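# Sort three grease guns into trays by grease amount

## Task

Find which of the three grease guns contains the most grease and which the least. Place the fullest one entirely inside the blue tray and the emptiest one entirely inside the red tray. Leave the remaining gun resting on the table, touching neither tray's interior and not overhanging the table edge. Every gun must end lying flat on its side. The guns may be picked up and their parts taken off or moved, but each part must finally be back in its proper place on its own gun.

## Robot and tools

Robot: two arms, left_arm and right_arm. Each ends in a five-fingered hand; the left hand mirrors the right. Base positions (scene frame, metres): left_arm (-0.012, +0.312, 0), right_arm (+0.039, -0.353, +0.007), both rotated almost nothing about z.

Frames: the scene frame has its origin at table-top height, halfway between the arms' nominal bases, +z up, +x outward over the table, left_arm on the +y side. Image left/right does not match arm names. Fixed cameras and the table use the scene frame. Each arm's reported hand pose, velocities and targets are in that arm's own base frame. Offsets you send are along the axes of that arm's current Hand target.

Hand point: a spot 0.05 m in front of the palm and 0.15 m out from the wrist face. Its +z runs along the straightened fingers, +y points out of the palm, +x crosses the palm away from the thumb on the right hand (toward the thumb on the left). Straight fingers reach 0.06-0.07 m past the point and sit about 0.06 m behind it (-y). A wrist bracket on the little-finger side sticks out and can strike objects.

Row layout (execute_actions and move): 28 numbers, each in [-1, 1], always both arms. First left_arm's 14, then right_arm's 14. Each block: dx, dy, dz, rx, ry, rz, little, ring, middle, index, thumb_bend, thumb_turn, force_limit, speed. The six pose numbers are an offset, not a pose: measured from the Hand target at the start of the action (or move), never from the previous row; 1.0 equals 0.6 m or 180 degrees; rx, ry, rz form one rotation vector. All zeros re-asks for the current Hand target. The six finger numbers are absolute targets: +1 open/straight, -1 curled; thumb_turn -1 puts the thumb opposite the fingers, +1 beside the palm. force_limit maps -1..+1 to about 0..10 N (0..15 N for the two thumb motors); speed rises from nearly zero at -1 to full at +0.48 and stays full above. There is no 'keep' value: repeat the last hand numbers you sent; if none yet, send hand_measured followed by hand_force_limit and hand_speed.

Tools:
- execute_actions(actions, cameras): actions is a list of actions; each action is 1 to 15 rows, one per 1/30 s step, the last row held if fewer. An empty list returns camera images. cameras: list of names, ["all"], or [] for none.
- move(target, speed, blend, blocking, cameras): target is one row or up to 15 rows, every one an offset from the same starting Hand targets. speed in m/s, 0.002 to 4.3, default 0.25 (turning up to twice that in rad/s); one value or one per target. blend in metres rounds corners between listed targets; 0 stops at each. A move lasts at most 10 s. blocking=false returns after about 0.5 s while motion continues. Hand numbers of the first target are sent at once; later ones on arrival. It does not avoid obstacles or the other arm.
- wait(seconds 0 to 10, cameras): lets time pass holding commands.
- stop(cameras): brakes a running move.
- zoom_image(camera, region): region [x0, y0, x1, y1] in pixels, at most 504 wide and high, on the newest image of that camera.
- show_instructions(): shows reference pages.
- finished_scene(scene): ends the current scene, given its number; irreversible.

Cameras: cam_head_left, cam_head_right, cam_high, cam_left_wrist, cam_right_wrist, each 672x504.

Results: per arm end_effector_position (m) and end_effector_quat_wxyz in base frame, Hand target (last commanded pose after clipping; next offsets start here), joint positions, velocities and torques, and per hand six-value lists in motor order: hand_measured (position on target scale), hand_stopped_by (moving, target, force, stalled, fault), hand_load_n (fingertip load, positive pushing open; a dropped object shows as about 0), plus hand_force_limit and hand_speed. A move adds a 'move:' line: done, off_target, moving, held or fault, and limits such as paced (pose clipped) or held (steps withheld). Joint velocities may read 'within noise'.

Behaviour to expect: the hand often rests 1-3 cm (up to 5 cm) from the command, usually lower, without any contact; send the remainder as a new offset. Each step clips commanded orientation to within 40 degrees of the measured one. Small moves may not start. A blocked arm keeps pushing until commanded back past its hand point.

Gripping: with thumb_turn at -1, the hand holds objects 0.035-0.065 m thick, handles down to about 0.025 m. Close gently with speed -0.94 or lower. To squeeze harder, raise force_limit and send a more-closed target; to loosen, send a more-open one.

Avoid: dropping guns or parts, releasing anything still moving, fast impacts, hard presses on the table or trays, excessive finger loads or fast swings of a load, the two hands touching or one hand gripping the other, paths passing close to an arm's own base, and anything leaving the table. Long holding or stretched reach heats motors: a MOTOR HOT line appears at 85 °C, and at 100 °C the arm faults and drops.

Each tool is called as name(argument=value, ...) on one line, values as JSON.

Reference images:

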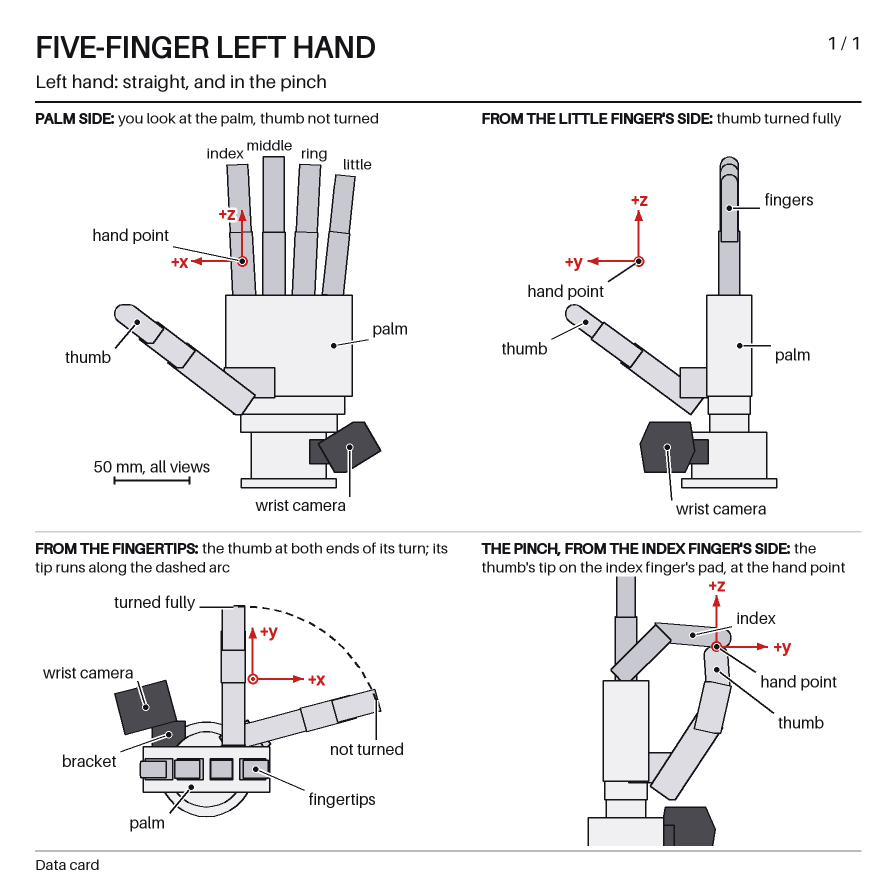

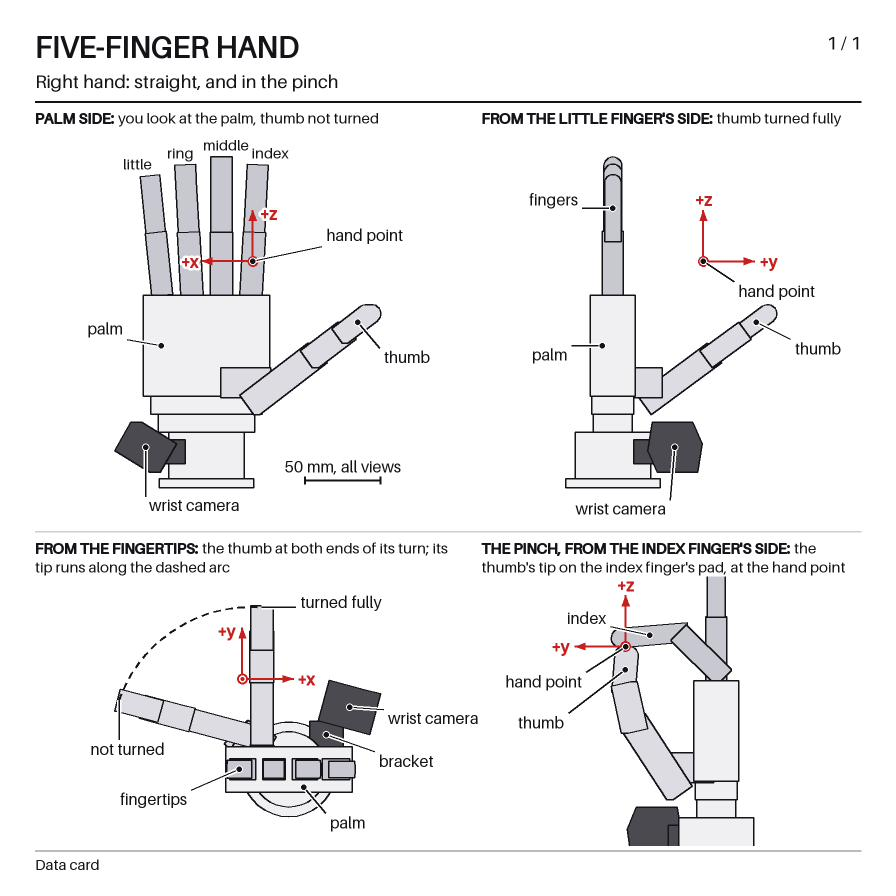

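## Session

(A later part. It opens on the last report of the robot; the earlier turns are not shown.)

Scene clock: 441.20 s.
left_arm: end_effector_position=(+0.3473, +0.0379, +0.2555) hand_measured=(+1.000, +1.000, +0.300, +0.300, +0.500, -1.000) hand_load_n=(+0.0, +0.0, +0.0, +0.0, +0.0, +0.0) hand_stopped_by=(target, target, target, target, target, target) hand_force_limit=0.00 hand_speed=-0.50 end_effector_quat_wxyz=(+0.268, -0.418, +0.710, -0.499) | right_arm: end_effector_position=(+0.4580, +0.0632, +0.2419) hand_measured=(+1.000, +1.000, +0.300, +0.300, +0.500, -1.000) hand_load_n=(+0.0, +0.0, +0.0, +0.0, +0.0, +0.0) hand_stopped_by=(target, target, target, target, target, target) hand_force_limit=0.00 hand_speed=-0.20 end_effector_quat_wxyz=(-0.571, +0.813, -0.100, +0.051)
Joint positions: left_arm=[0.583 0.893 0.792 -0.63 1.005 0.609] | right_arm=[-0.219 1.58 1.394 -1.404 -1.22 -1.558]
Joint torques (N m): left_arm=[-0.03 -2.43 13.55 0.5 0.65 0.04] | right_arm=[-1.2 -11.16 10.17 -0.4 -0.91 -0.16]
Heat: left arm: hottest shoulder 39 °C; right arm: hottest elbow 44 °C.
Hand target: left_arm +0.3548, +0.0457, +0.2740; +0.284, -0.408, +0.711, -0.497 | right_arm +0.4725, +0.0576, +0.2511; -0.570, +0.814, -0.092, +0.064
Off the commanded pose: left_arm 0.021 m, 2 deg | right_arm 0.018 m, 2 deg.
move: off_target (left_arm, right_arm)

move(target=[[0,0,0,0,0,0,1,1,0.3,0.3,0.5,-1,0,-0.5,0,0.204,0.074,0,0,0,1,1,0.3,0.3,0.5,-1,0,-0.2],[0,0,0,0,0,0,1,1,0.3,0.3,0.5,-1,0,-0.5,0,0.2976,0.1083,0,0,0,1,1,0.3,0.3,0.5,-1,0,-0.2]], speed=0.2, cameras=["cam_high","cam_right_wrist"])

Scene clock: 443.73 s.
left_arm: end_effector_position=(+0.3473, +0.0379, +0.2555) hand_measured=(+1.000, +1.000, +0.300, +0.300, +0.500, -1.000) hand_load_n=(+0.0, -0.5, +0.0, +0.0, +0.0, +0.0) hand_stopped_by=(target, target, target, target, target, target) hand_force_limit=0.00 hand_speed=-0.50 end_effector_quat_wxyz=(+0.268, -0.418, +0.710, -0.499) | right_arm: end_effector_position=(+0.4736, +0.0597, +0.0668) hand_measured=(+1.000, +1.000, +0.300, +0.300, +0.500, -1.000) hand_load_n=(-0.5, +0.0, +0.0, +0.5, +0.0, +0.0) hand_stopped_by=(target, target, target, target, target, target) hand_force_limit=0.00 hand_speed=-0.20 end_effector_quat_wxyz=(-0.570, +0.815, -0.084, +0.066)
Joint positions: left_arm=[0.583 0.893 0.792 -0.63 1.005 0.609] | right_arm=[-0.219 1.785 1.164 -0.951 -1.222 -1.584]
Joint torques (N m): left_arm=[-0.26 -2.49 13.65 0.43 0.67 0.04] | right_arm=[-1.2 -13.33 5.14 0.44 -0.85 0.07]
Heat: left arm: hottest shoulder 39 °C; right arm: hottest elbow 44 °C.
Hand target: left_arm +0.3548, +0.0457, +0.2740; +0.284, -0.408, +0.711, -0.497 | right_arm +0.4725, +0.0576, +0.0609; -0.570, +0.814, -0.092, +0.064
Off the commanded pose: left_arm 0.021 m, 2 deg | right_arm 0.006 m, 1 deg.
move: off_target (left_arm)
Images, in order (width x height): cam_high 672x504, cam_right_wrist 672x504.

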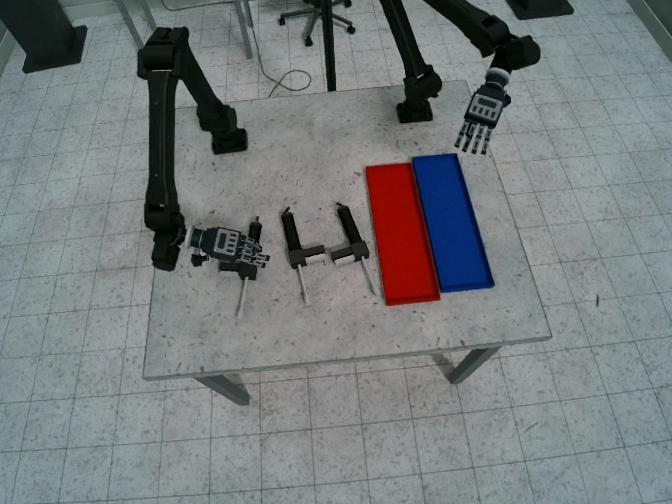

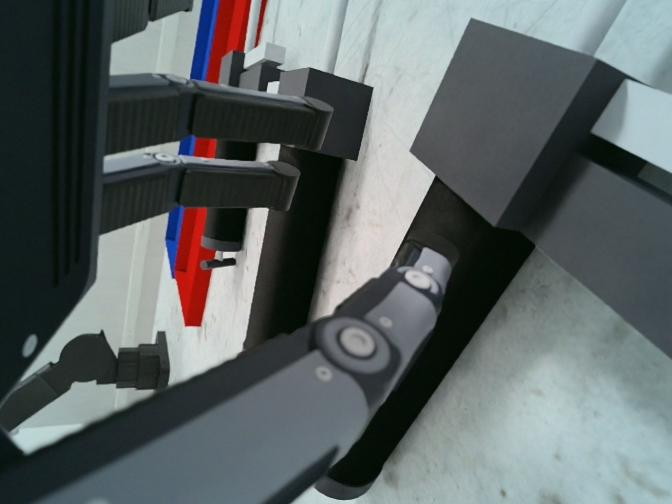

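move(target=[[0,0,0,0,0,0,1,1,0.3,0.3,0.5,-1,0,-0.5,0,0.0034,-0.0094,0,0,0,1,1,0.3,0.3,0.5,-1,0,-0.2],[0,0,0,0,0,0,1,1,0.3,0.3,0.5,-1,0,-0.5,0,0.041,0.0043,0,0,0,1,1,0.3,0.3,0.5,-1,0,-0.2]], speed=0.1, cameras=["cam_right_wrist"])

Scene clock: 445.53 s.
left_arm: end_effector_position=(+0.3473, +0.0379, +0.2555) hand_measured=(+1.000, +1.000, +0.300, +0.300, +0.500, -1.000) hand_load_n=(+0.0, +0.0, +0.0, +0.0, +0.0, +0.0) hand_stopped_by=(target, target, target, target, target, target) hand_force_limit=0.00 hand_speed=-0.50 end_effector_quat_wxyz=(+0.268, -0.418, +0.710, -0.499) | right_arm: end_effector_position=(+0.4730, +0.0549, +0.0471) hand_measured=(+1.000, +1.000, +0.300, +0.300, +0.500, -1.000) hand_load_n=(+0.0, +0.0, +0.0, +0.0, +0.0, +0.0) hand_stopped_by=(target, target, target, target, target, target) hand_force_limit=0.00 hand_speed=-0.20 end_effector_quat_wxyz=(-0.570, +0.814, -0.089, +0.065)
Joint positions: left_arm=[0.583 0.893 0.792 -0.63 1.005 0.609] | right_arm=[-0.23 1.822 1.155 -0.927 -1.222 -1.6]
Joint torques (N m): left_arm=[-0.32 -2.32 13.67 0.5 0.65 0.03] | right_arm=[-1.32 -13.39 4.78 0.46 -0.84 -0.13]
Heat: left arm: hottest shoulder 38 °C; right arm: hottest elbow 44 °C.
Hand target: left_arm +0.3548, +0.0457, +0.2740; +0.284, -0.408, +0.711, -0.497 | right_arm +0.4711, +0.0518, +0.0370; -0.570, +0.814, -0.091, +0.064
Off the commanded pose: left_arm 0.021 m, 2 deg | right_arm 0.011 m, 0 deg.
move: off_target (left_arm, right_arm)
Images, in order (width x height): cam_right_wrist 672x504.

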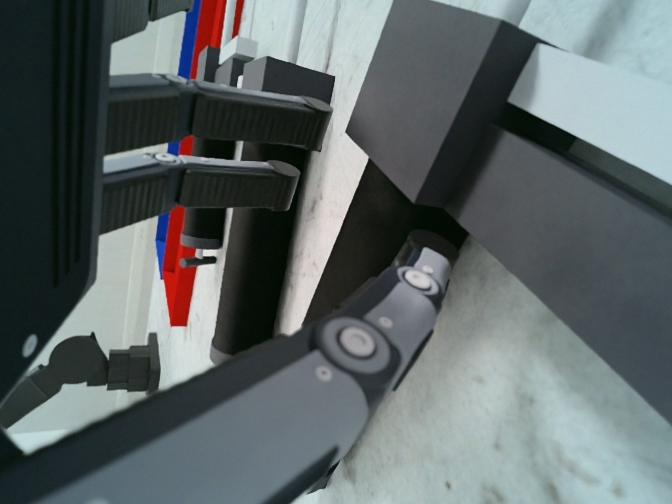

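move(target=[[0,0,0,0,0,0,1,1,0.3,0.3,0.5,-1,0,-0.5,0,0.0205,0.006,0,0,0,1,1,0.3,0.3,0.5,-1,0,-0.2],[0,0,0,0,0,0,1,1,0.3,0.3,0.5,-1,0,-0.5,0,0.042,0.0115,0,0,0,1,1,0.3,0.3,0.5,-1,0,-0.2]], speed=0.08, cameras=["cam_right_wrist"])

Scene clock: 447.23 s.
left_arm: end_effector_position=(+0.3473, +0.0379, +0.2555) hand_measured=(+1.000, +1.000, +0.300, +0.300, +0.500, -1.000) hand_load_n=(+0.0, +0.0, +0.0, +0.0, +0.0, +0.0) hand_stopped_by=(target, target, target, target, target, target) hand_force_limit=0.00 hand_speed=-0.50 end_effector_quat_wxyz=(+0.268, -0.418, +0.710, -0.499) | right_arm: end_effector_position=(+0.4733, +0.0528, +0.0218) hand_measured=(+1.000, +1.000, +0.300, +0.300, +0.500, -1.000) hand_load_n=(+0.0, +0.0, +0.0, +0.0, +0.5, +0.0) hand_stopped_by=(target, target, target, target, target, target) hand_force_limit=0.00 hand_speed=-0.20 end_effector_quat_wxyz=(-0.570, +0.814, -0.088, +0.065)
Joint positions: left_arm=[0.583 0.893 0.792 -0.63 1.005 0.609] | right_arm=[-0.234 1.868 1.142 -0.878 -1.222 -1.612]
Joint torques (N m): left_arm=[-0.21 -2.2 13.7 0.49 0.63 0.05] | right_arm=[-1.38 -13.45 4.44 0.44 -0.83 -0.12]
Heat: left arm: hottest shoulder 38 °C; right arm: hottest elbow 44 °C.
Hand target: left_arm +0.3548, +0.0457, +0.2740; +0.284, -0.408, +0.711, -0.497 | right_arm +0.4706, +0.0497, +0.0109; -0.570, +0.814, -0.091, +0.064
Off the commanded pose: left_arm 0.021 m, 2 deg | right_arm 0.012 m, 0 deg.
move: off_target (left_arm, right_arm)
Images, in order (width x height): cam_right_wrist 672x504.

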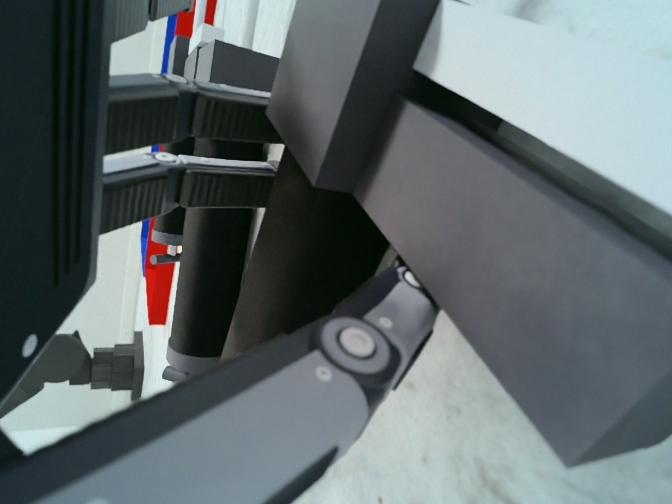

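execute_actions(actions=[[[0,0,0,0,0,0,1,1,0.3,0.3,0.5,-1,0,-0.5,0,0,0,0,0,0,1,1,-0.4,-0.4,-0.3,-1,0.2,-0.9]],[[0,0,0,0,0,0,1,1,0.3,0.3,0.5,-1,0,-0.5,0,0,0,0,0,0,1,1,-0.4,-0.4,-0.3,-1,0.2,-0.9]],[[0,0,0,0,0,0,1,1,0.3,0.3,0.5,-1,0,-0.5,0,0,0,0,0,0,1,1,-0.4,-0.4,-0.3,-1,0.2,-0.9]],[[0,0,0,0,0,0,1,1,0.3,0.3,0.5,-1,0,-0.5,0,0,0,0,0,0,1,1,-0.4,-0.4,-0.3,-1,0.2,-0.9]],[[0,0,0,0,0,0,1,1,0.3,0.3,0.5,-1,0,-0.5,0,0,0,0,0,0,1,1,-0.4,-0.4,-0.3,-1,0.2,-0.9]],[[0,0,0,0,0,0,1,1,0.3,0.3,0.5,-1,0,-0.5,0,0,0,0,0,0,1,1,-0.4,-0.4,-0.3,-1,0.2,-0.9]],[[0,0,0,0,0,0,1,1,0.3,0.3,0.5,-1,0,-0.5,0,0,0,0,0,0,1,1,-0.4,-0.4,-0.3,-1,0.2,-0.9]],[[0,0,0,0,0,0,1,1,0.3,0.3,0.5,-1,0,-0.5,0,0,0,0,0,0,1,1,-0.5,-0.5,-0.4,-1,0.8,-0.93]],[[0,0,0,0,0,0,1,1,0.3,0.3,0.5,-1,0,-0.5,0,0,0,0,0,0,1,1,-0.5,-0.5,-0.4,-1,0.8,-0.93]],[[0,0,0,0,0,0,1,1,0.3,0.3,0.5,-1,0,-0.5,0,0,0,0,0,0,1,1,-0.5,-0.5,-0.4,-1,0.8,-0.93]]])

Scene clock: 452.67 s.
left_arm: end_effector_position=(+0.3473, +0.0379, +0.2555) hand_measured=(+1.000, +1.000, +0.300, +0.300, +0.500, -1.000) hand_load_n=(+0.0, +0.0, +0.0, +0.0, +0.0, +0.0) hand_stopped_by=(target, target, target, target, target, target) hand_force_limit=0.00 hand_speed=-0.50 end_effector_quat_wxyz=(+0.268, -0.418, +0.710, -0.499) | right_arm: end_effector_position=(+0.4738, +0.0540, +0.0235) hand_measured=(+1.000, +1.000, +0.140, +0.078, +0.428, -1.000) hand_load_n=(+0.0, +0.0, +8.5, +7.5, +15.5, +1.0) hand_stopped_by=(target, target, force, force, force, target) hand_force_limit=0.80 hand_speed=-0.93 end_effector_quat_wxyz=(-0.574, +0.811, -0.087, +0.066)
Joint positions: left_arm=[0.583 0.893 0.792 -0.63 1.005 0.609] | right_arm=[-0.234 1.868 1.142 -0.878 -1.233 -1.614]
Joint torques (N m): left_arm=[-0.09 -1.96 13.63 0.51 0.62 0.02] | right_arm=[-1.38 -13.39 4.44 0.43 -0.39 -0.13]
Heat: left arm: hottest shoulder 38 °C; right arm: hottest elbow 43 °C.
Hand target: left_arm +0.3548, +0.0457, +0.2740; +0.284, -0.408, +0.711, -0.497 | right_arm +0.4706, +0.0497, +0.0109; -0.570, +0.814, -0.091, +0.064
Off the commanded pose: left_arm 0.021 m, 2 deg | right_arm 0.014 m, 1 deg.
Step readings (end_effector_position of left_arm | right_arm):
0: (+0.3473, +0.0379, +0.2555) | (+0.4733, +0.0528, +0.0218)
1: (+0.3473, +0.0379, +0.2555) | (+0.4733, +0.0528, +0.0218)
2: (+0.3473, +0.0379, +0.2555) | (+0.4733, +0.0528, +0.0218)
4: (+0.3473, +0.0379, +0.2555) | (+0.4733, +0.0529, +0.0219)
8: (+0.3473, +0.0379, +0.2555) | (+0.4735, +0.0536, +0.0228)
15: (+0.3473, +0.0379, +0.2555) | (+0.4736, +0.0536, +0.0228)
16: (+0.3473, +0.0379, +0.2555) | (+0.4736, +0.0536, +0.0229)
17: (+0.3473, +0.0379, +0.2555) | (+0.4736, +0.0537, +0.0230)
19: (+0.3473, +0.0379, +0.2555) | (+0.4736, +0.0537, +0.0230)
23: (+0.3473, +0.0379, +0.2555) | (+0.4737, +0.0537, +0.0230)
30: (+0.3473, +0.0379, +0.2555) | (+0.4737, +0.0537, +0.0230)
31: (+0.3473, +0.0379, +0.2555) | (+0.4737, +0.0537, +0.0230)
32: (+0.3473, +0.0379, +0.2555) | (+0.4737, +0.0537, +0.0230)
34: (+0.3473, +0.0379, +0.2555) | (+0.4737, +0.0537, +0.0230)
38: (+0.3473, +0.0379, +0.2555) | (+0.4737, +0.0537, +0.0230)
45: (+0.3473, +0.0379, +0.2555) | (+0.4737, +0.0537, +0.0230)
46: (+0.3473, +0.0379, +0.2555) | (+0.4737, +0.0537, +0.0230)
47: (+0.3473, +0.0379, +0.2555) | (+0.4737, +0.0537, +0.0230)
49: (+0.3473, +0.0379, +0.2555) | (+0.4737, +0.0537, +0.0230)
53: (+0.3473, +0.0379, +0.2555) | (+0.4737, +0.0537, +0.0230)
60: (+0.3473, +0.0379, +0.2555) | (+0.4737, +0.0537, +0.0230)
61: (+0.3473, +0.0379, +0.2555) | (+0.4737, +0.0537, +0.0230)
62: (+0.3473, +0.0379, +0.2555) | (+0.4737, +0.0537, +0.0230)
64: (+0.3473, +0.0379, +0.2555) | (+0.4737, +0.0537, +0.0230)
68: (+0.3473, +0.0379, +0.2555) | (+0.4737, +0.0537, +0.0230)
75: (+0.3473, +0.0379, +0.2555) | (+0.4737, +0.0537, +0.0230)
76: (+0.3473, +0.0379, +0.2555) | (+0.4737, +0.0537, +0.0230)
77: (+0.3473, +0.0379, +0.2555) | (+0.4737, +0.0537, +0.0230)
79: (+0.3473, +0.0379, +0.2555) | (+0.4737, +0.0537, +0.0230)
83: (+0.3473, +0.0379, +0.2555) | (+0.4737, +0.0537, +0.0230)
90: (+0.3473, +0.0379, +0.2555) | (+0.4737, +0.0537, +0.0230)
91: (+0.3473, +0.0379, +0.2555) | (+0.4737, +0.0537, +0.0230)
92: (+0.3473, +0.0379, +0.2555) | (+0.4737, +0.0537, +0.0230)
94: (+0.3473, +0.0379, +0.2555) | (+0.4737, +0.0537, +0.0230)
98: (+0.3473, +0.0379, +0.2555) | (+0.4737, +0.0537, +0.0230)
105: (+0.3473, +0.0379, +0.2555) | (+0.4737, +0.0537, +0.0230)
106: (+0.3473, +0.0379, +0.2555) | (+0.4737, +0.0537, +0.0230)
107: (+0.3473, +0.0379, +0.2555) | (+0.4737, +0.0537, +0.0230)
109: (+0.3473, +0.0379, +0.2555) | (+0.4737, +0.0539, +0.0232)
113: (+0.3473, +0.0379, +0.2555) | (+0.4738, +0.0540, +0.0235)
120: (+0.3473, +0.0379, +0.2555) | (+0.4738, +0.0540, +0.0235)
121: (+0.3473, +0.0379, +0.2555) | (+0.4738, +0.0540, +0.0235)
122: (+0.3473, +0.0379, +0.2555) | (+0.4738, +0.0540, +0.0235)
124: (+0.3473, +0.0379, +0.2555) | (+0.4738, +0.0540, +0.0235)
128: (+0.3473, +0.0379, +0.2555) | (+0.4738, +0.0540, +0.0235)
135: (+0.3473, +0.0379, +0.2555) | (+0.4738, +0.0540, +0.0235)
136: (+0.3473, +0.0379, +0.2555) | (+0.4738, +0.0540, +0.0235)
137: (+0.3473, +0.0379, +0.2555) | (+0.4738, +0.0540, +0.0235)
139: (+0.3473, +0.0379, +0.2555) | (+0.4738, +0.0540, +0.0235)
143: (+0.3473, +0.0379, +0.2555) | (+0.4738, +0.0540, +0.0235)
150: (+0.3473, +0.0379, +0.2555) | (+0.4738, +0.0540, +0.0235)

move(target=[[0,0,0,0,0,0,1,1,0.3,0.3,0.5,-1,0,-0.5,0,-0.063,-0.023,0,0,0,1,1,-0.5,-0.5,-0.4,-1,0.8,-0.93],[0,0,0,0,0,0,1,1,0.3,0.3,0.5,-1,0,-0.5,0,-0.1,-0.036,0,0,0,1,1,-0.54,-0.54,-0.44,-1,0.8,-0.93],[0,0,0,0,0,0,1,1,0.3,0.3,0.5,-1,0,-0.5,0,-0.28,-0.10,0,0,0,1,1,-0.54,-0.54,-0.44,-1,0.8,-0.93]], speed=0.1, cameras=["cam_high","cam_right_wrist","cam_head_right"])

Scene clock: 457.00 s.
left_arm: end_effector_position=(+0.3473, +0.0379, +0.2555) hand_measured=(+1.000, +1.000, +0.300, +0.300, +0.500, -1.000) hand_load_n=(+0.0, +0.0, +0.0, +0.0, +0.0, +0.0) hand_stopped_by=(target, target, target, target, target, target) hand_force_limit=0.00 hand_speed=-0.50 end_effector_quat_wxyz=(+0.268, -0.418, +0.710, -0.499) | right_arm: end_effector_position=(+0.4481, +0.0558, +0.1508) hand_measured=(+1.000, +1.000, +0.128, +0.068, +0.430, -1.000) hand_load_n=(-0.5, +0.0, +9.5, +9.0, +20.0, +1.0) hand_stopped_by=(target, target, force, force, force, target) hand_force_limit=0.80 hand_speed=-0.93 end_effector_quat_wxyz=(-0.565, +0.817, -0.111, +0.027)
Joint positions: left_arm=[0.583 0.893 0.792 -0.63 1.005 0.609] | right_arm=[-0.234 1.669 1.256 -1.288 -1.2 -1.623]
Joint torques (N m): left_arm=[-0.32 -2.37 13.64 0.51 0.63 0.02] | right_arm=[-1.26 -15.97 11.12 -0.7 -1.69 0.04]
Heat: left arm: hottest shoulder 38 °C; right arm: hottest elbow 43 °C.
Hand target: left_arm +0.3548, +0.0457, +0.2740; +0.284, -0.408, +0.711, -0.497 | right_arm +0.4710, +0.0507, +0.1894; -0.570, +0.814, -0.091, +0.064
Off the commanded pose: left_arm 0.021 m, 2 deg | right_arm 0.045 m, 5 deg.
move: off_target (left_arm, right_arm); target 2's new numbers were sent with right_arm's hand 0.033 m and 3 deg from that target
Images, in order (width x height): cam_head_right 672x504, cam_high 672x504, cam_right_wrist 672x504.

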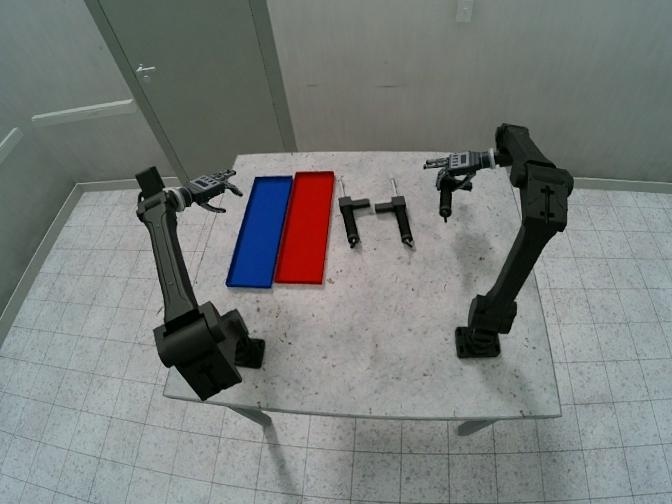

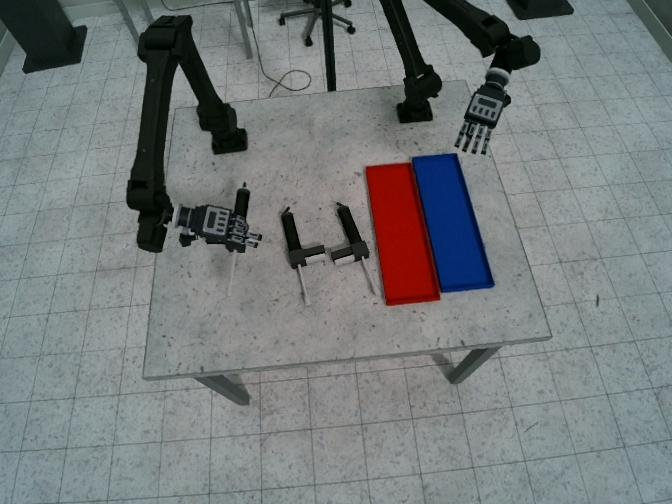

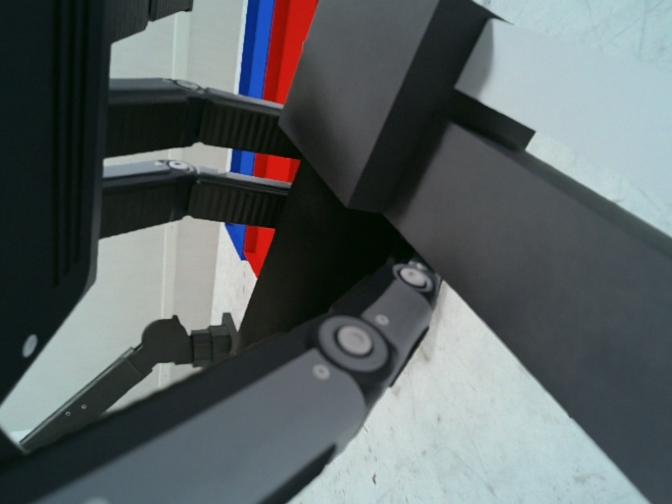

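move(target=[-0.093,0.012,-0.177,0,0,0,1,1,0.3,0.3,0.5,-1,0,-0.5,-0.293,-0.3027,0.734,0,-0.0313,-0.0114,1,1,-0.54,-0.54,-0.44,-1,0.8,-0.93], speed=0.2, cameras=["cam_high","cam_right_wrist"])

zoom_image(camera="cam_high", region=[340, 130, 510, 320])

Scene clock: 461.03 s.
left_arm: end_effector_position=(+0.2895, +0.1342, +0.2867) hand_measured=(+1.000, +1.000, +0.300, +0.300, +0.500, -1.000) hand_load_n=(+0.0, +0.0, +0.0, +0.0, +0.0, +0.0) hand_stopped_by=(target, target, target, target, target, target) hand_force_limit=0.00 hand_speed=-0.50 end_effector_quat_wxyz=(+0.266, -0.418, +0.707, -0.504) | right_arm: end_effector_position=(+0.3761, +0.5254, +0.1430) hand_measured=(+1.000, +1.000, +0.130, +0.068, +0.430, -1.000) hand_load_n=(+0.0, +0.0, +9.5, +9.5, +19.5, +1.0) hand_stopped_by=(target, target, force, force, force, target) hand_force_limit=0.80 hand_speed=-0.93 end_effector_quat_wxyz=(-0.526, +0.847, -0.070, -0.001)
Joint positions: left_arm=[0.972 1.095 1.054 -1.401 1.211 1.385] | right_arm=[0.754 1.721 1.253 -0.124 -0.645 -0.3]
Joint torques (N m): left_arm=[-0.21 -3.66 13.39 -0.36 0.98 0.06] | right_arm=[-0.97 -17.96 13.61 2.7 -0.51 0.17]
Heat: left arm: hottest elbow 39 °C; right arm: hottest elbow 43 °C.
Hand target: left_arm +0.2949, +0.1455, +0.3037; +0.284, -0.408, +0.712, -0.497 | right_arm +0.4051, +0.5538, +0.2094; -0.573, +0.818, -0.049, +0.034
Off the commanded pose: left_arm 0.021 m, 3 deg | right_arm 0.078 m, 8 deg.
move: off_target (left_arm, right_arm)
Images, in order (width x height): cam_high 672x504, cam_right_wrist 672x504.

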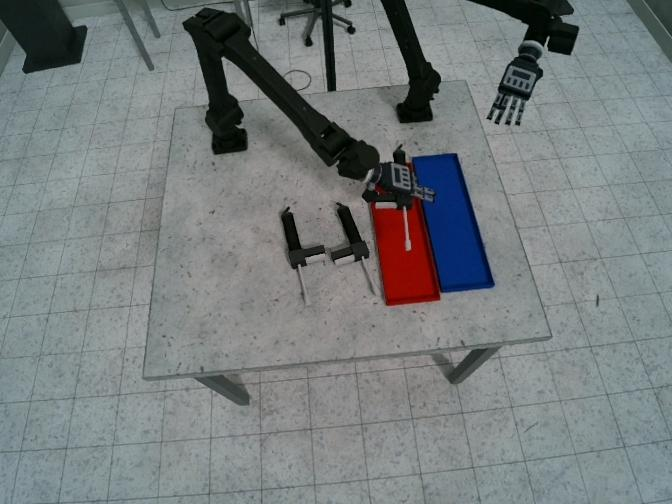

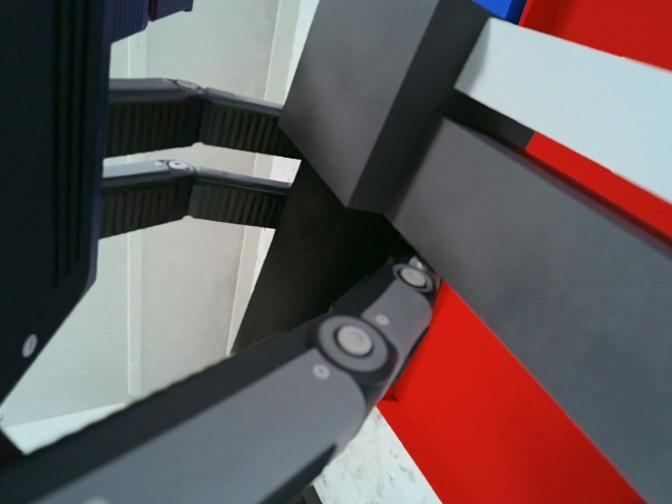

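Scaled by 2.653.

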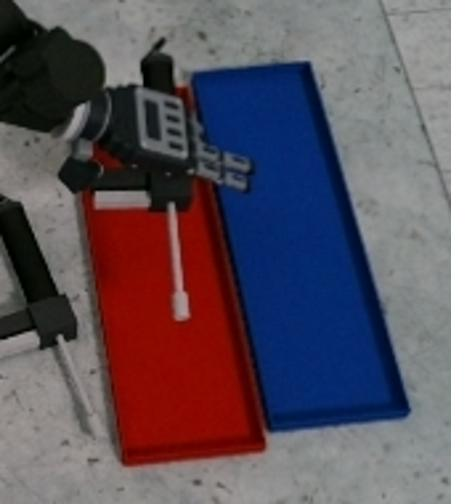

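move(target=[0,0,0,0,0,0,1,1,0.3,0.3,0.5,-1,0,-0.5,0.0437,0.075,0.0867,0,-0.0314,-0.0114,1,1,-0.54,-0.54,-0.44,-1,0.8,-0.93], speed=0.12, cameras=["cam_high","cam_right_wrist"])

zoom_image(camera="cam_high", region=[340, 130, 510, 320])

Scene clock: 463.40 s.
left_arm: end_effector_position=(+0.2896, +0.1342, +0.2867) hand_measured=(+1.000, +1.000, +0.300, +0.300, +0.500, -1.000) hand_load_n=(+0.0, +0.0, +0.0, +0.0, +0.0, +0.0) hand_stopped_by=(target, target, target, target, target, target) hand_force_limit=0.00 hand_speed=-0.50 end_effector_quat_wxyz=(+0.267, -0.418, +0.707, -0.504) | right_arm: end_effector_position=(+0.4010, +0.5560, +0.0865) hand_measured=(+1.000, +1.000, +0.130, +0.068, +0.430, -1.000) hand_load_n=(+0.0, -0.5, +9.5, +9.0, +19.5, +1.0) hand_stopped_by=(target, target, force, force, force, target) hand_force_limit=0.80 hand_speed=-0.93 end_effector_quat_wxyz=(-0.528, +0.848, -0.038, -0.038)
Joint positions: left_arm=[0.972 1.095 1.054 -1.401 1.211 1.385] | right_arm=[0.745 1.919 1.378 -0.101 -0.744 -0.35]
Joint torques (N m): left_arm=[-0.09 -3.66 13.35 -0.42 1 0.04] | right_arm=[-1.38 -20.6 12.9 2.88 -0.83 -0.04]
Heat: left arm: hottest elbow 39 °C; right arm: hottest elbow 43 °C.
Hand target: left_arm +0.2949, +0.1454, +0.3037; +0.284, -0.408, +0.711, -0.497 | right_arm +0.4351, +0.5840, +0.1495; -0.574, +0.819, -0.006, +0.004
Off the commanded pose: left_arm 0.021 m, 2 deg | right_arm 0.077 m, 9 deg.
move: off_target (left_arm, right_arm)
Images, in order (width x height): cam_high 672x504, cam_right_wrist 672x504.

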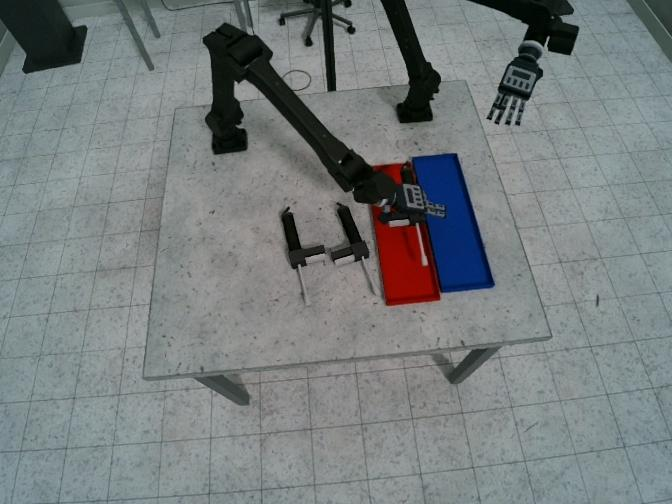

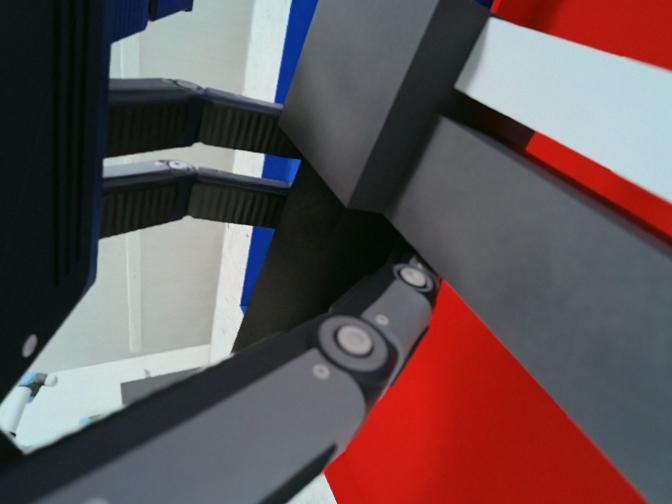

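Scaled by 2.653.

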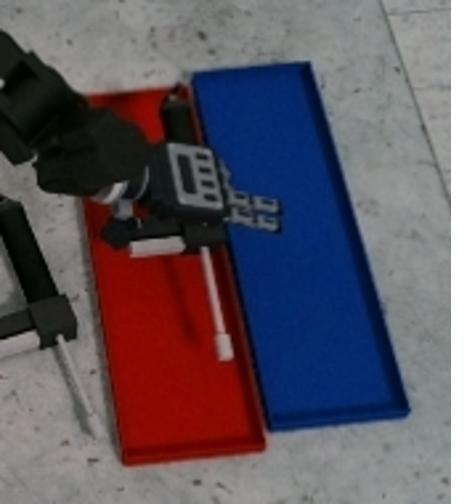

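move(target=[0,0,0,0,0,0,1,1,0.3,0.3,0.5,-1,0,-0.5,0.0087,0.0695,0.004,0,-0.0052,-0.0019,1,1,-0.54,-0.54,-0.44,-1,0.8,-0.93], speed=0.08, cameras=["cam_high","cam_right_wrist"])

zoom_image(camera="cam_high", region=[340, 130, 510, 320])

Scene clock: 465.07 s.
left_arm: end_effector_position=(+0.2896, +0.1342, +0.2867) hand_measured=(+1.000, +1.000, +0.300, +0.300, +0.500, -1.000) hand_load_n=(+0.0, +0.0, +0.0, +0.0, +0.0, +0.0) hand_stopped_by=(target, target, target, target, target, target) hand_force_limit=0.00 hand_speed=-0.50 end_effector_quat_wxyz=(+0.267, -0.418, +0.707, -0.504) | right_arm: end_effector_position=(+0.4159, +0.5529, +0.0594) hand_measured=(+1.000, +1.000, +0.130, +0.068, +0.430, -1.000) hand_load_n=(+0.0, -0.5, +10.0, +9.0, +19.5, +1.0) hand_stopped_by=(target, target, force, force, force, target) hand_force_limit=0.80 hand_speed=-0.93 end_effector_quat_wxyz=(-0.537, +0.842, -0.027, -0.036)
Joint positions: left_arm=[0.972 1.095 1.054 -1.401 1.211 1.385] | right_arm=[0.721 1.977 1.378 -0.033 -0.778 -0.376]
Joint torques (N m): left_arm=[-0.21 -3.84 13.39 -0.32 1 0.02] | right_arm=[-1.2 -21.6 10.33 2.89 -0.84 -0.05]
Heat: left arm: hottest elbow 39 °C; right arm: hottest elbow 43 °C.
Hand target: left_arm +0.2949, +0.1454, +0.3037; +0.284, -0.408, +0.711, -0.497 | right_arm +0.4400, +0.5720, +0.1093; -0.574, +0.819, +0.001, -0.001
Off the commanded pose: left_arm 0.021 m, 2 deg | right_arm 0.059 m, 7 deg.
move: off_target (left_arm, right_arm)
Images, in order (width x height): cam_high 672x504, cam_right_wrist 672x504.

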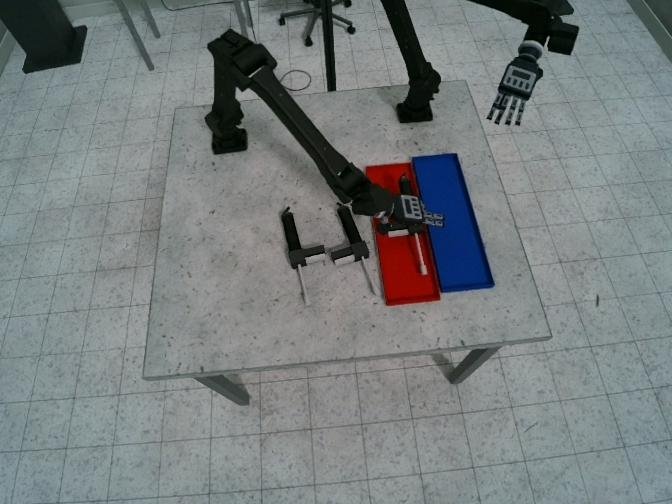

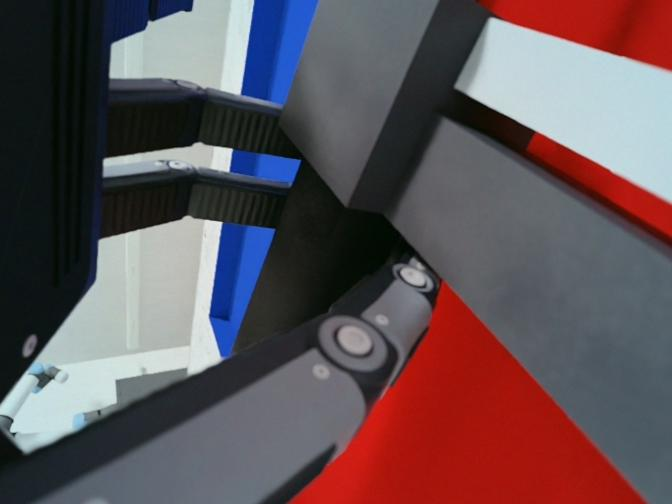

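Scaled by 2.653.

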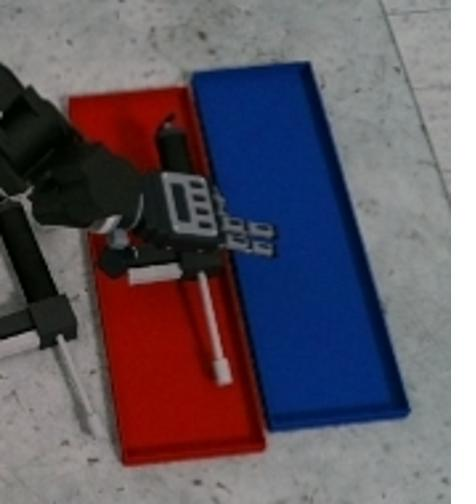

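move(target=[0,0,0,0,0,0,1,1,0.3,0.3,0.5,-1,0,-0.5,-0.02,0.07,0.0025,0,-0.0052,-0.0019,1,1,-0.54,-0.54,-0.44,-1,0.8,-0.93], speed=0.06, cameras=["cam_high","cam_right_wrist"])

zoom_image(camera="cam_high", region=[340, 130, 510, 320])

Scene clock: 466.63 s.
left_arm: end_effector_position=(+0.2896, +0.1342, +0.2867) hand_measured=(+1.000, +1.000, +0.300, +0.300, +0.500, -1.000) hand_load_n=(+0.0, +0.0, +0.0, +0.0, +0.0, +0.0) hand_stopped_by=(target, target, target, target, target, target) hand_force_limit=0.00 hand_speed=-0.50 end_effector_quat_wxyz=(+0.267, -0.418, +0.707, -0.504) | right_arm: end_effector_position=(+0.4157, +0.5527, +0.0408) hand_measured=(+1.000, +1.000, +0.130, +0.068, +0.430, -1.000) hand_load_n=(+0.0, +0.0, +9.0, +9.0, +20.0, +1.0) hand_stopped_by=(target, target, force, force, force, target) hand_force_limit=0.80 hand_speed=-0.93 end_effector_quat_wxyz=(-0.550, +0.834, -0.008, -0.027)
Joint positions: left_arm=[0.972 1.095 1.054 -1.401 1.211 1.385] | right_arm=[0.719 2.003 1.346 0.06 -0.798 -0.394]
Joint torques (N m): left_arm=[0.09 -3.55 13.46 -0.35 1.02 0.05] | right_arm=[-1.32 -21.25 7.19 2.93 -0.81 -0.02]
Heat: left arm: hottest elbow 39 °C; right arm: hottest elbow 43 °C.
Hand target: left_arm +0.2949, +0.1454, +0.3037; +0.284, -0.408, +0.711, -0.497 | right_arm +0.4281, +0.5589, +0.0694; -0.574, +0.819, +0.008, -0.006
Off the commanded pose: left_arm 0.021 m, 2 deg | right_arm 0.032 m, 4 deg.
move: off_target (left_arm, right_arm)
Images, in order (width x height): cam_high 672x504, cam_right_wrist 672x504.

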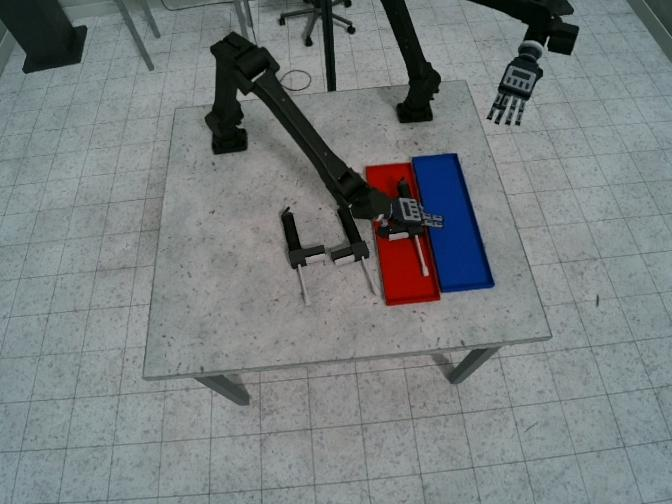

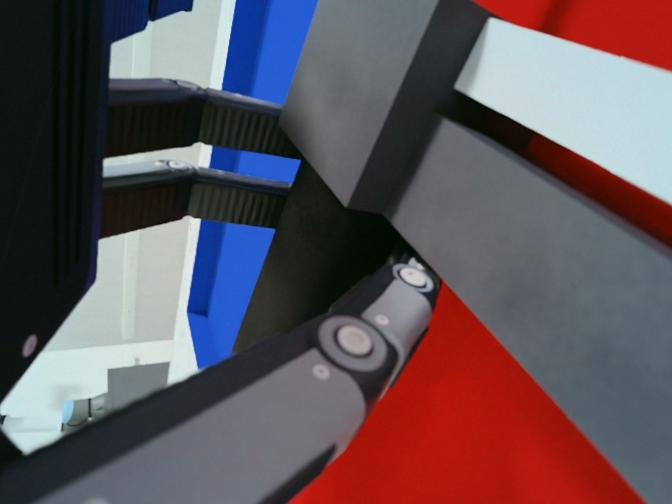

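Scaled by 2.653.

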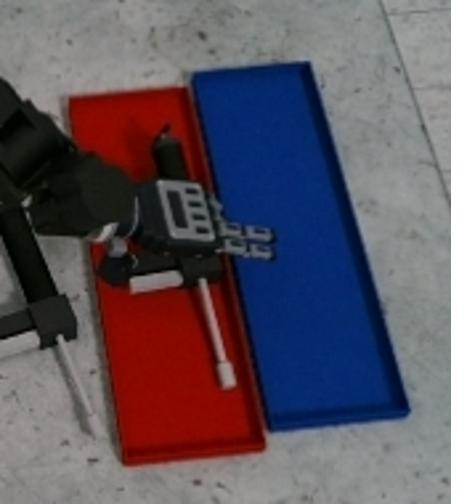

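move(target=[0,0,0,0,0,0,1,1,0.3,0.3,0.5,-1,0,-0.5,-0.0117,0.0493,0.0108,0,-0.003,-0.001,1,1,-0.54,-0.54,-0.44,-1,0.8,-0.93], speed=0.06, cameras=["cam_high","cam_right_wrist"])

zoom_image(camera="cam_high", region=[340, 130, 510, 320])

Scene clock: 467.83 s.
left_arm: end_effector_position=(+0.2896, +0.1342, +0.2867) hand_measured=(+1.000, +1.000, +0.300, +0.300, +0.500, -1.000) hand_load_n=(+0.0, -0.5, +0.0, +0.0, +0.0, +0.0) hand_stopped_by=(target, target, target, target, target, target) hand_force_limit=0.00 hand_speed=-0.50 end_effector_quat_wxyz=(+0.267, -0.418, +0.707, -0.504) | right_arm: end_effector_position=(+0.4143, +0.5534, +0.0345) hand_measured=(+1.000, +1.000, +0.130, +0.068, +0.430, -1.000) hand_load_n=(+0.0, -0.5, +9.5, +11.0, +18.5, +2.0) hand_stopped_by=(target, target, force, force, force, target) hand_force_limit=0.80 hand_speed=-0.93 end_effector_quat_wxyz=(-0.563, +0.826, +0.006, -0.019)
Joint positions: left_arm=[0.972 1.095 1.054 -1.401 1.211 1.385] | right_arm=[0.719 2.011 1.318 0.135 -0.811 -0.399]
Joint torques (N m): left_arm=[-0.21 -3.66 13.39 -0.39 0.99 0.03] | right_arm=[-1.32 -18.78 6.38 2.66 -0.59 -0.03]
Heat: left arm: hottest elbow 39 °C; right arm: hottest elbow 43 °C.
Hand target: left_arm +0.2949, +0.1454, +0.3037; +0.284, -0.408, +0.711, -0.497 | right_arm +0.4212, +0.5547, +0.0392; -0.574, +0.819, +0.012, -0.009
Off the commanded pose: left_arm 0.021 m, 2 deg | right_arm 0.009 m, 2 deg.
move: off_target (left_arm)
Images, in order (width x height): cam_high 672x504, cam_right_wrist 672x504.

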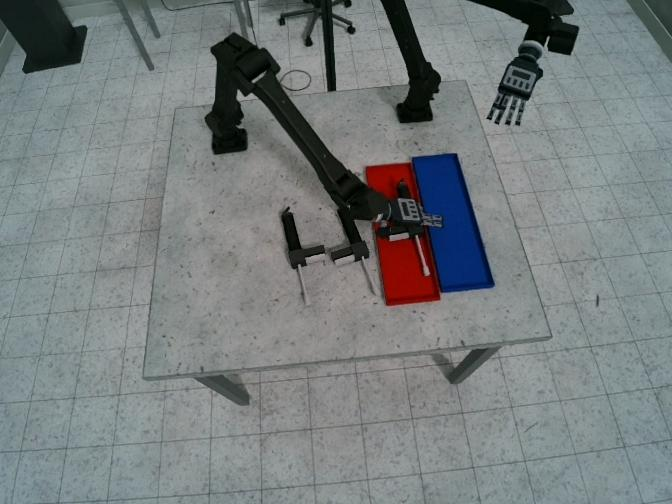

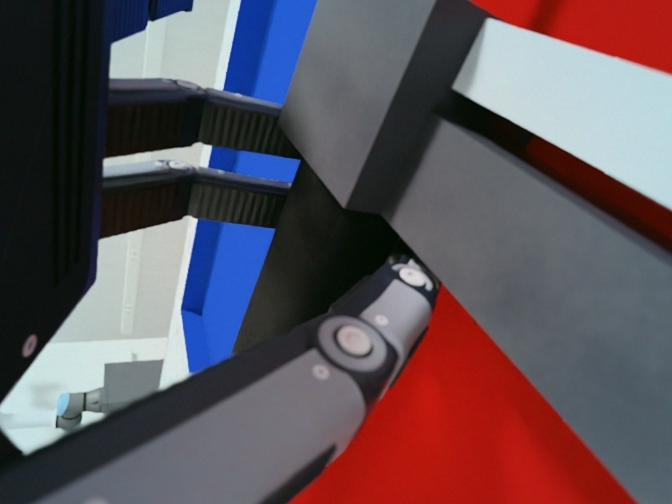

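Scaled by 2.653.

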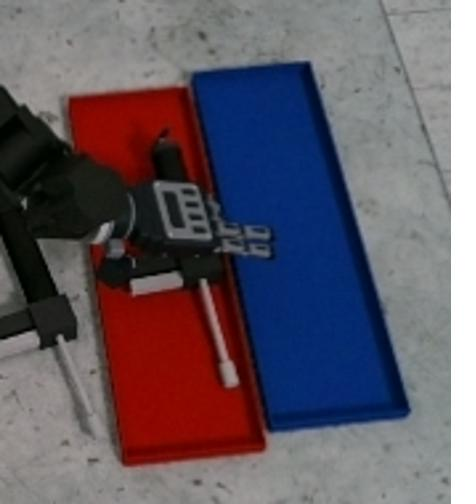

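move(target=[[0,0,0,0,0,0,1,1,0.3,0.3,0.5,-1,0,-0.5,0,0.0235,0.0086,0,0,0,1,1,-0.54,-0.54,-0.44,-1,0.8,-0.93],[0,0,0,0,0,0,1,1,0.3,0.3,0.5,-1,0,-0.5,0,0.0313,0.0114,0,0,0,1,1,-0.54,-0.54,-0.44,-1,0.8,-0.93]], speed=0.06, cameras=["cam_high","cam_right_wrist"])

zoom_image(camera="cam_high", region=[340, 130, 510, 320])

Scene clock: 469.27 s.
left_arm: end_effector_position=(+0.2896, +0.1342, +0.2867) hand_measured=(+1.000, +1.000, +0.300, +0.300, +0.500, -1.000) hand_load_n=(+0.0, +0.0, +0.0, +0.0, +0.0, +0.0) hand_stopped_by=(target, target, target, target, target, target) hand_force_limit=0.00 hand_speed=-0.50 end_effector_quat_wxyz=(+0.267, -0.418, +0.707, -0.504) | right_arm: end_effector_position=(+0.4176, +0.5577, +0.0322) hand_measured=(+1.000, +1.000, +0.130, +0.068, +0.430, -1.000) hand_load_n=(+0.0, +0.0, +9.0, +11.0, +18.5, +2.0) hand_stopped_by=(target, target, force, force, force, target) hand_force_limit=0.80 hand_speed=-0.93 end_effector_quat_wxyz=(-0.573, +0.819, +0.015, -0.011)
Joint positions: left_arm=[0.972 1.095 1.054 -1.401 1.211 1.385] | right_arm=[0.719 2.026 1.318 0.184 -0.819 -0.399]
Joint torques (N m): left_arm=[-0.21 -3.78 13.31 -0.34 1.01 0.06] | right_arm=[-1.26 -17.26 5.74 2.5 -0.27 -0.03]
Heat: left arm: hottest elbow 39 °C; right arm: hottest elbow 43 °C.
Hand target: left_arm +0.2949, +0.1454, +0.3037; +0.284, -0.408, +0.711, -0.497 | right_arm +0.4212, +0.5547, +0.0194; -0.574, +0.819, +0.012, -0.009
Off the commanded pose: left_arm 0.021 m, 2 deg | right_arm 0.014 m, 0 deg.
move: off_target (left_arm, right_arm)
Images, in order (width x height): cam_high 672x504, cam_right_wrist 672x504.

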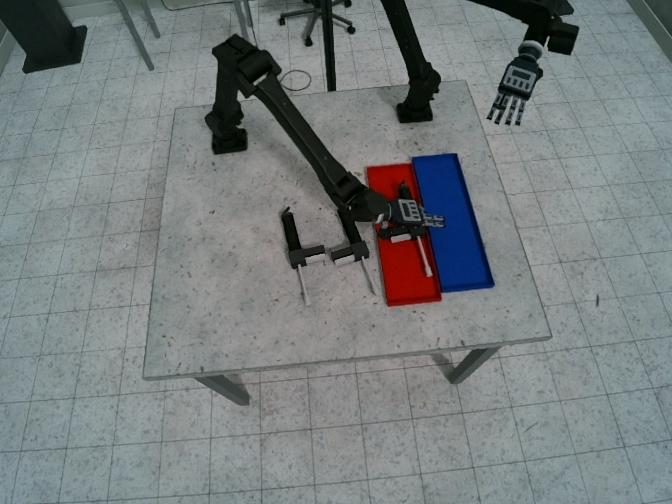

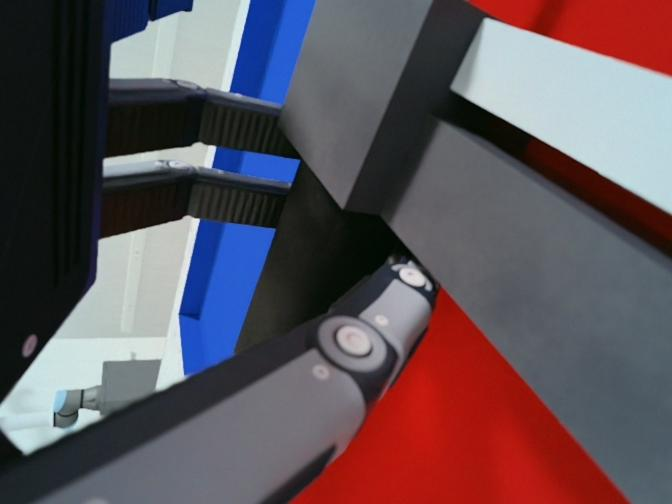

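Scaled by 2.653.

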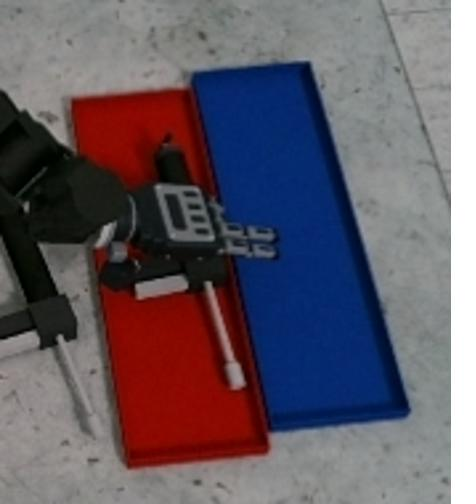

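move(target=[[0,0,0,0,0,0,1,1,0.3,0.3,0.5,-1,0,-0.5,0,-0.03,-0.0393,0,0,0,1,1,-0.54,-0.54,-0.44,-1,0.8,-0.93],[0,0,0,0,0,0,1,1,0.3,0.3,0.5,-1,0,-0.5,0,0.0217,-0.0205,0,0,0,1,1,-0.54,-0.54,-0.44,-1,0.8,-0.93]], speed=0.06, cameras=["cam_high","cam_right_wrist"])

zoom_image(camera="cam_high", region=[340, 130, 510, 320])

Scene clock: 471.60 s.
left_arm: end_effector_position=(+0.2896, +0.1342, +0.2867) hand_measured=(+1.000, +1.000, +0.300, +0.300, +0.500, -1.000) hand_load_n=(+0.0, +0.0, +0.0, +0.0, +0.0, +0.0) hand_stopped_by=(target, target, target, target, target, target) hand_force_limit=0.00 hand_speed=-0.50 end_effector_quat_wxyz=(+0.267, -0.418, +0.707, -0.504) | right_arm: end_effector_position=(+0.4171, +0.5452, +0.0294) hand_measured=(+1.000, +1.000, +0.130, +0.068, +0.430, -1.000) hand_load_n=(+0.0, +0.0, +9.0, +11.5, +18.5, +2.0) hand_stopped_by=(target, target, force, force, force, target) hand_force_limit=0.80 hand_speed=-0.93 end_effector_quat_wxyz=(-0.577, +0.816, +0.024, -0.007)
Joint positions: left_arm=[0.972 1.095 1.054 -1.401 1.211 1.385] | right_arm=[0.703 2.014 1.283 0.208 -0.838 -0.422]
Joint torques (N m): left_arm=[0.09 -3.55 13.42 -0.42 0.99 0.04] | right_arm=[-1.73 -16.32 5.52 2.26 -0.19 0.05]
Heat: left arm: hottest elbow 39 °C; right arm: hottest elbow 43 °C.
Hand target: left_arm +0.2949, +0.1454, +0.3037; +0.284, -0.408, +0.711, -0.497 | right_arm +0.4216, +0.5388, +0.0112; -0.574, +0.819, +0.012, -0.009
Off the commanded pose: left_arm 0.021 m, 2 deg | right_arm 0.020 m, 1 deg.
move: off_target (left_arm, right_arm)
Images, in order (width x height): cam_high 672x504, cam_right_wrist 672x504.

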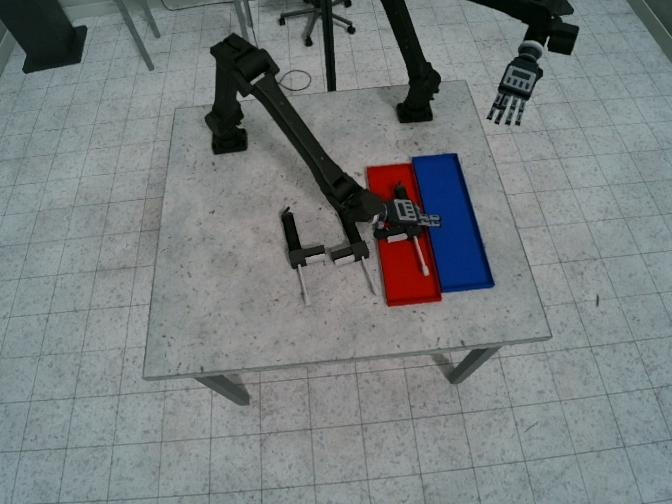

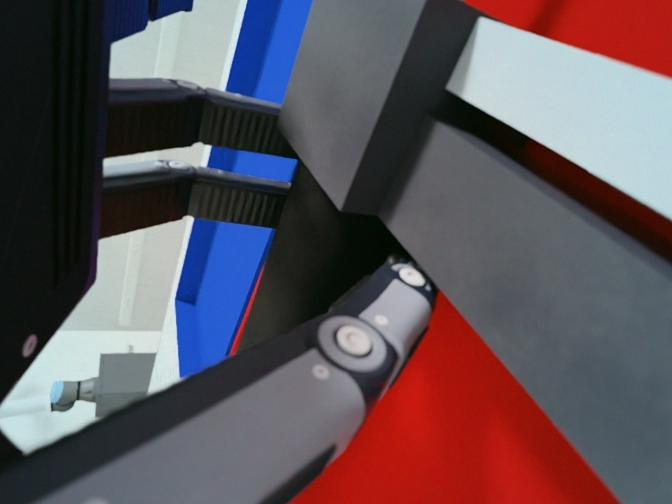

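Scaled by 2.653.

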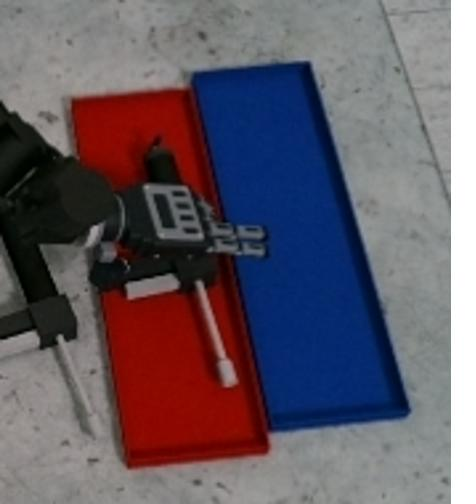

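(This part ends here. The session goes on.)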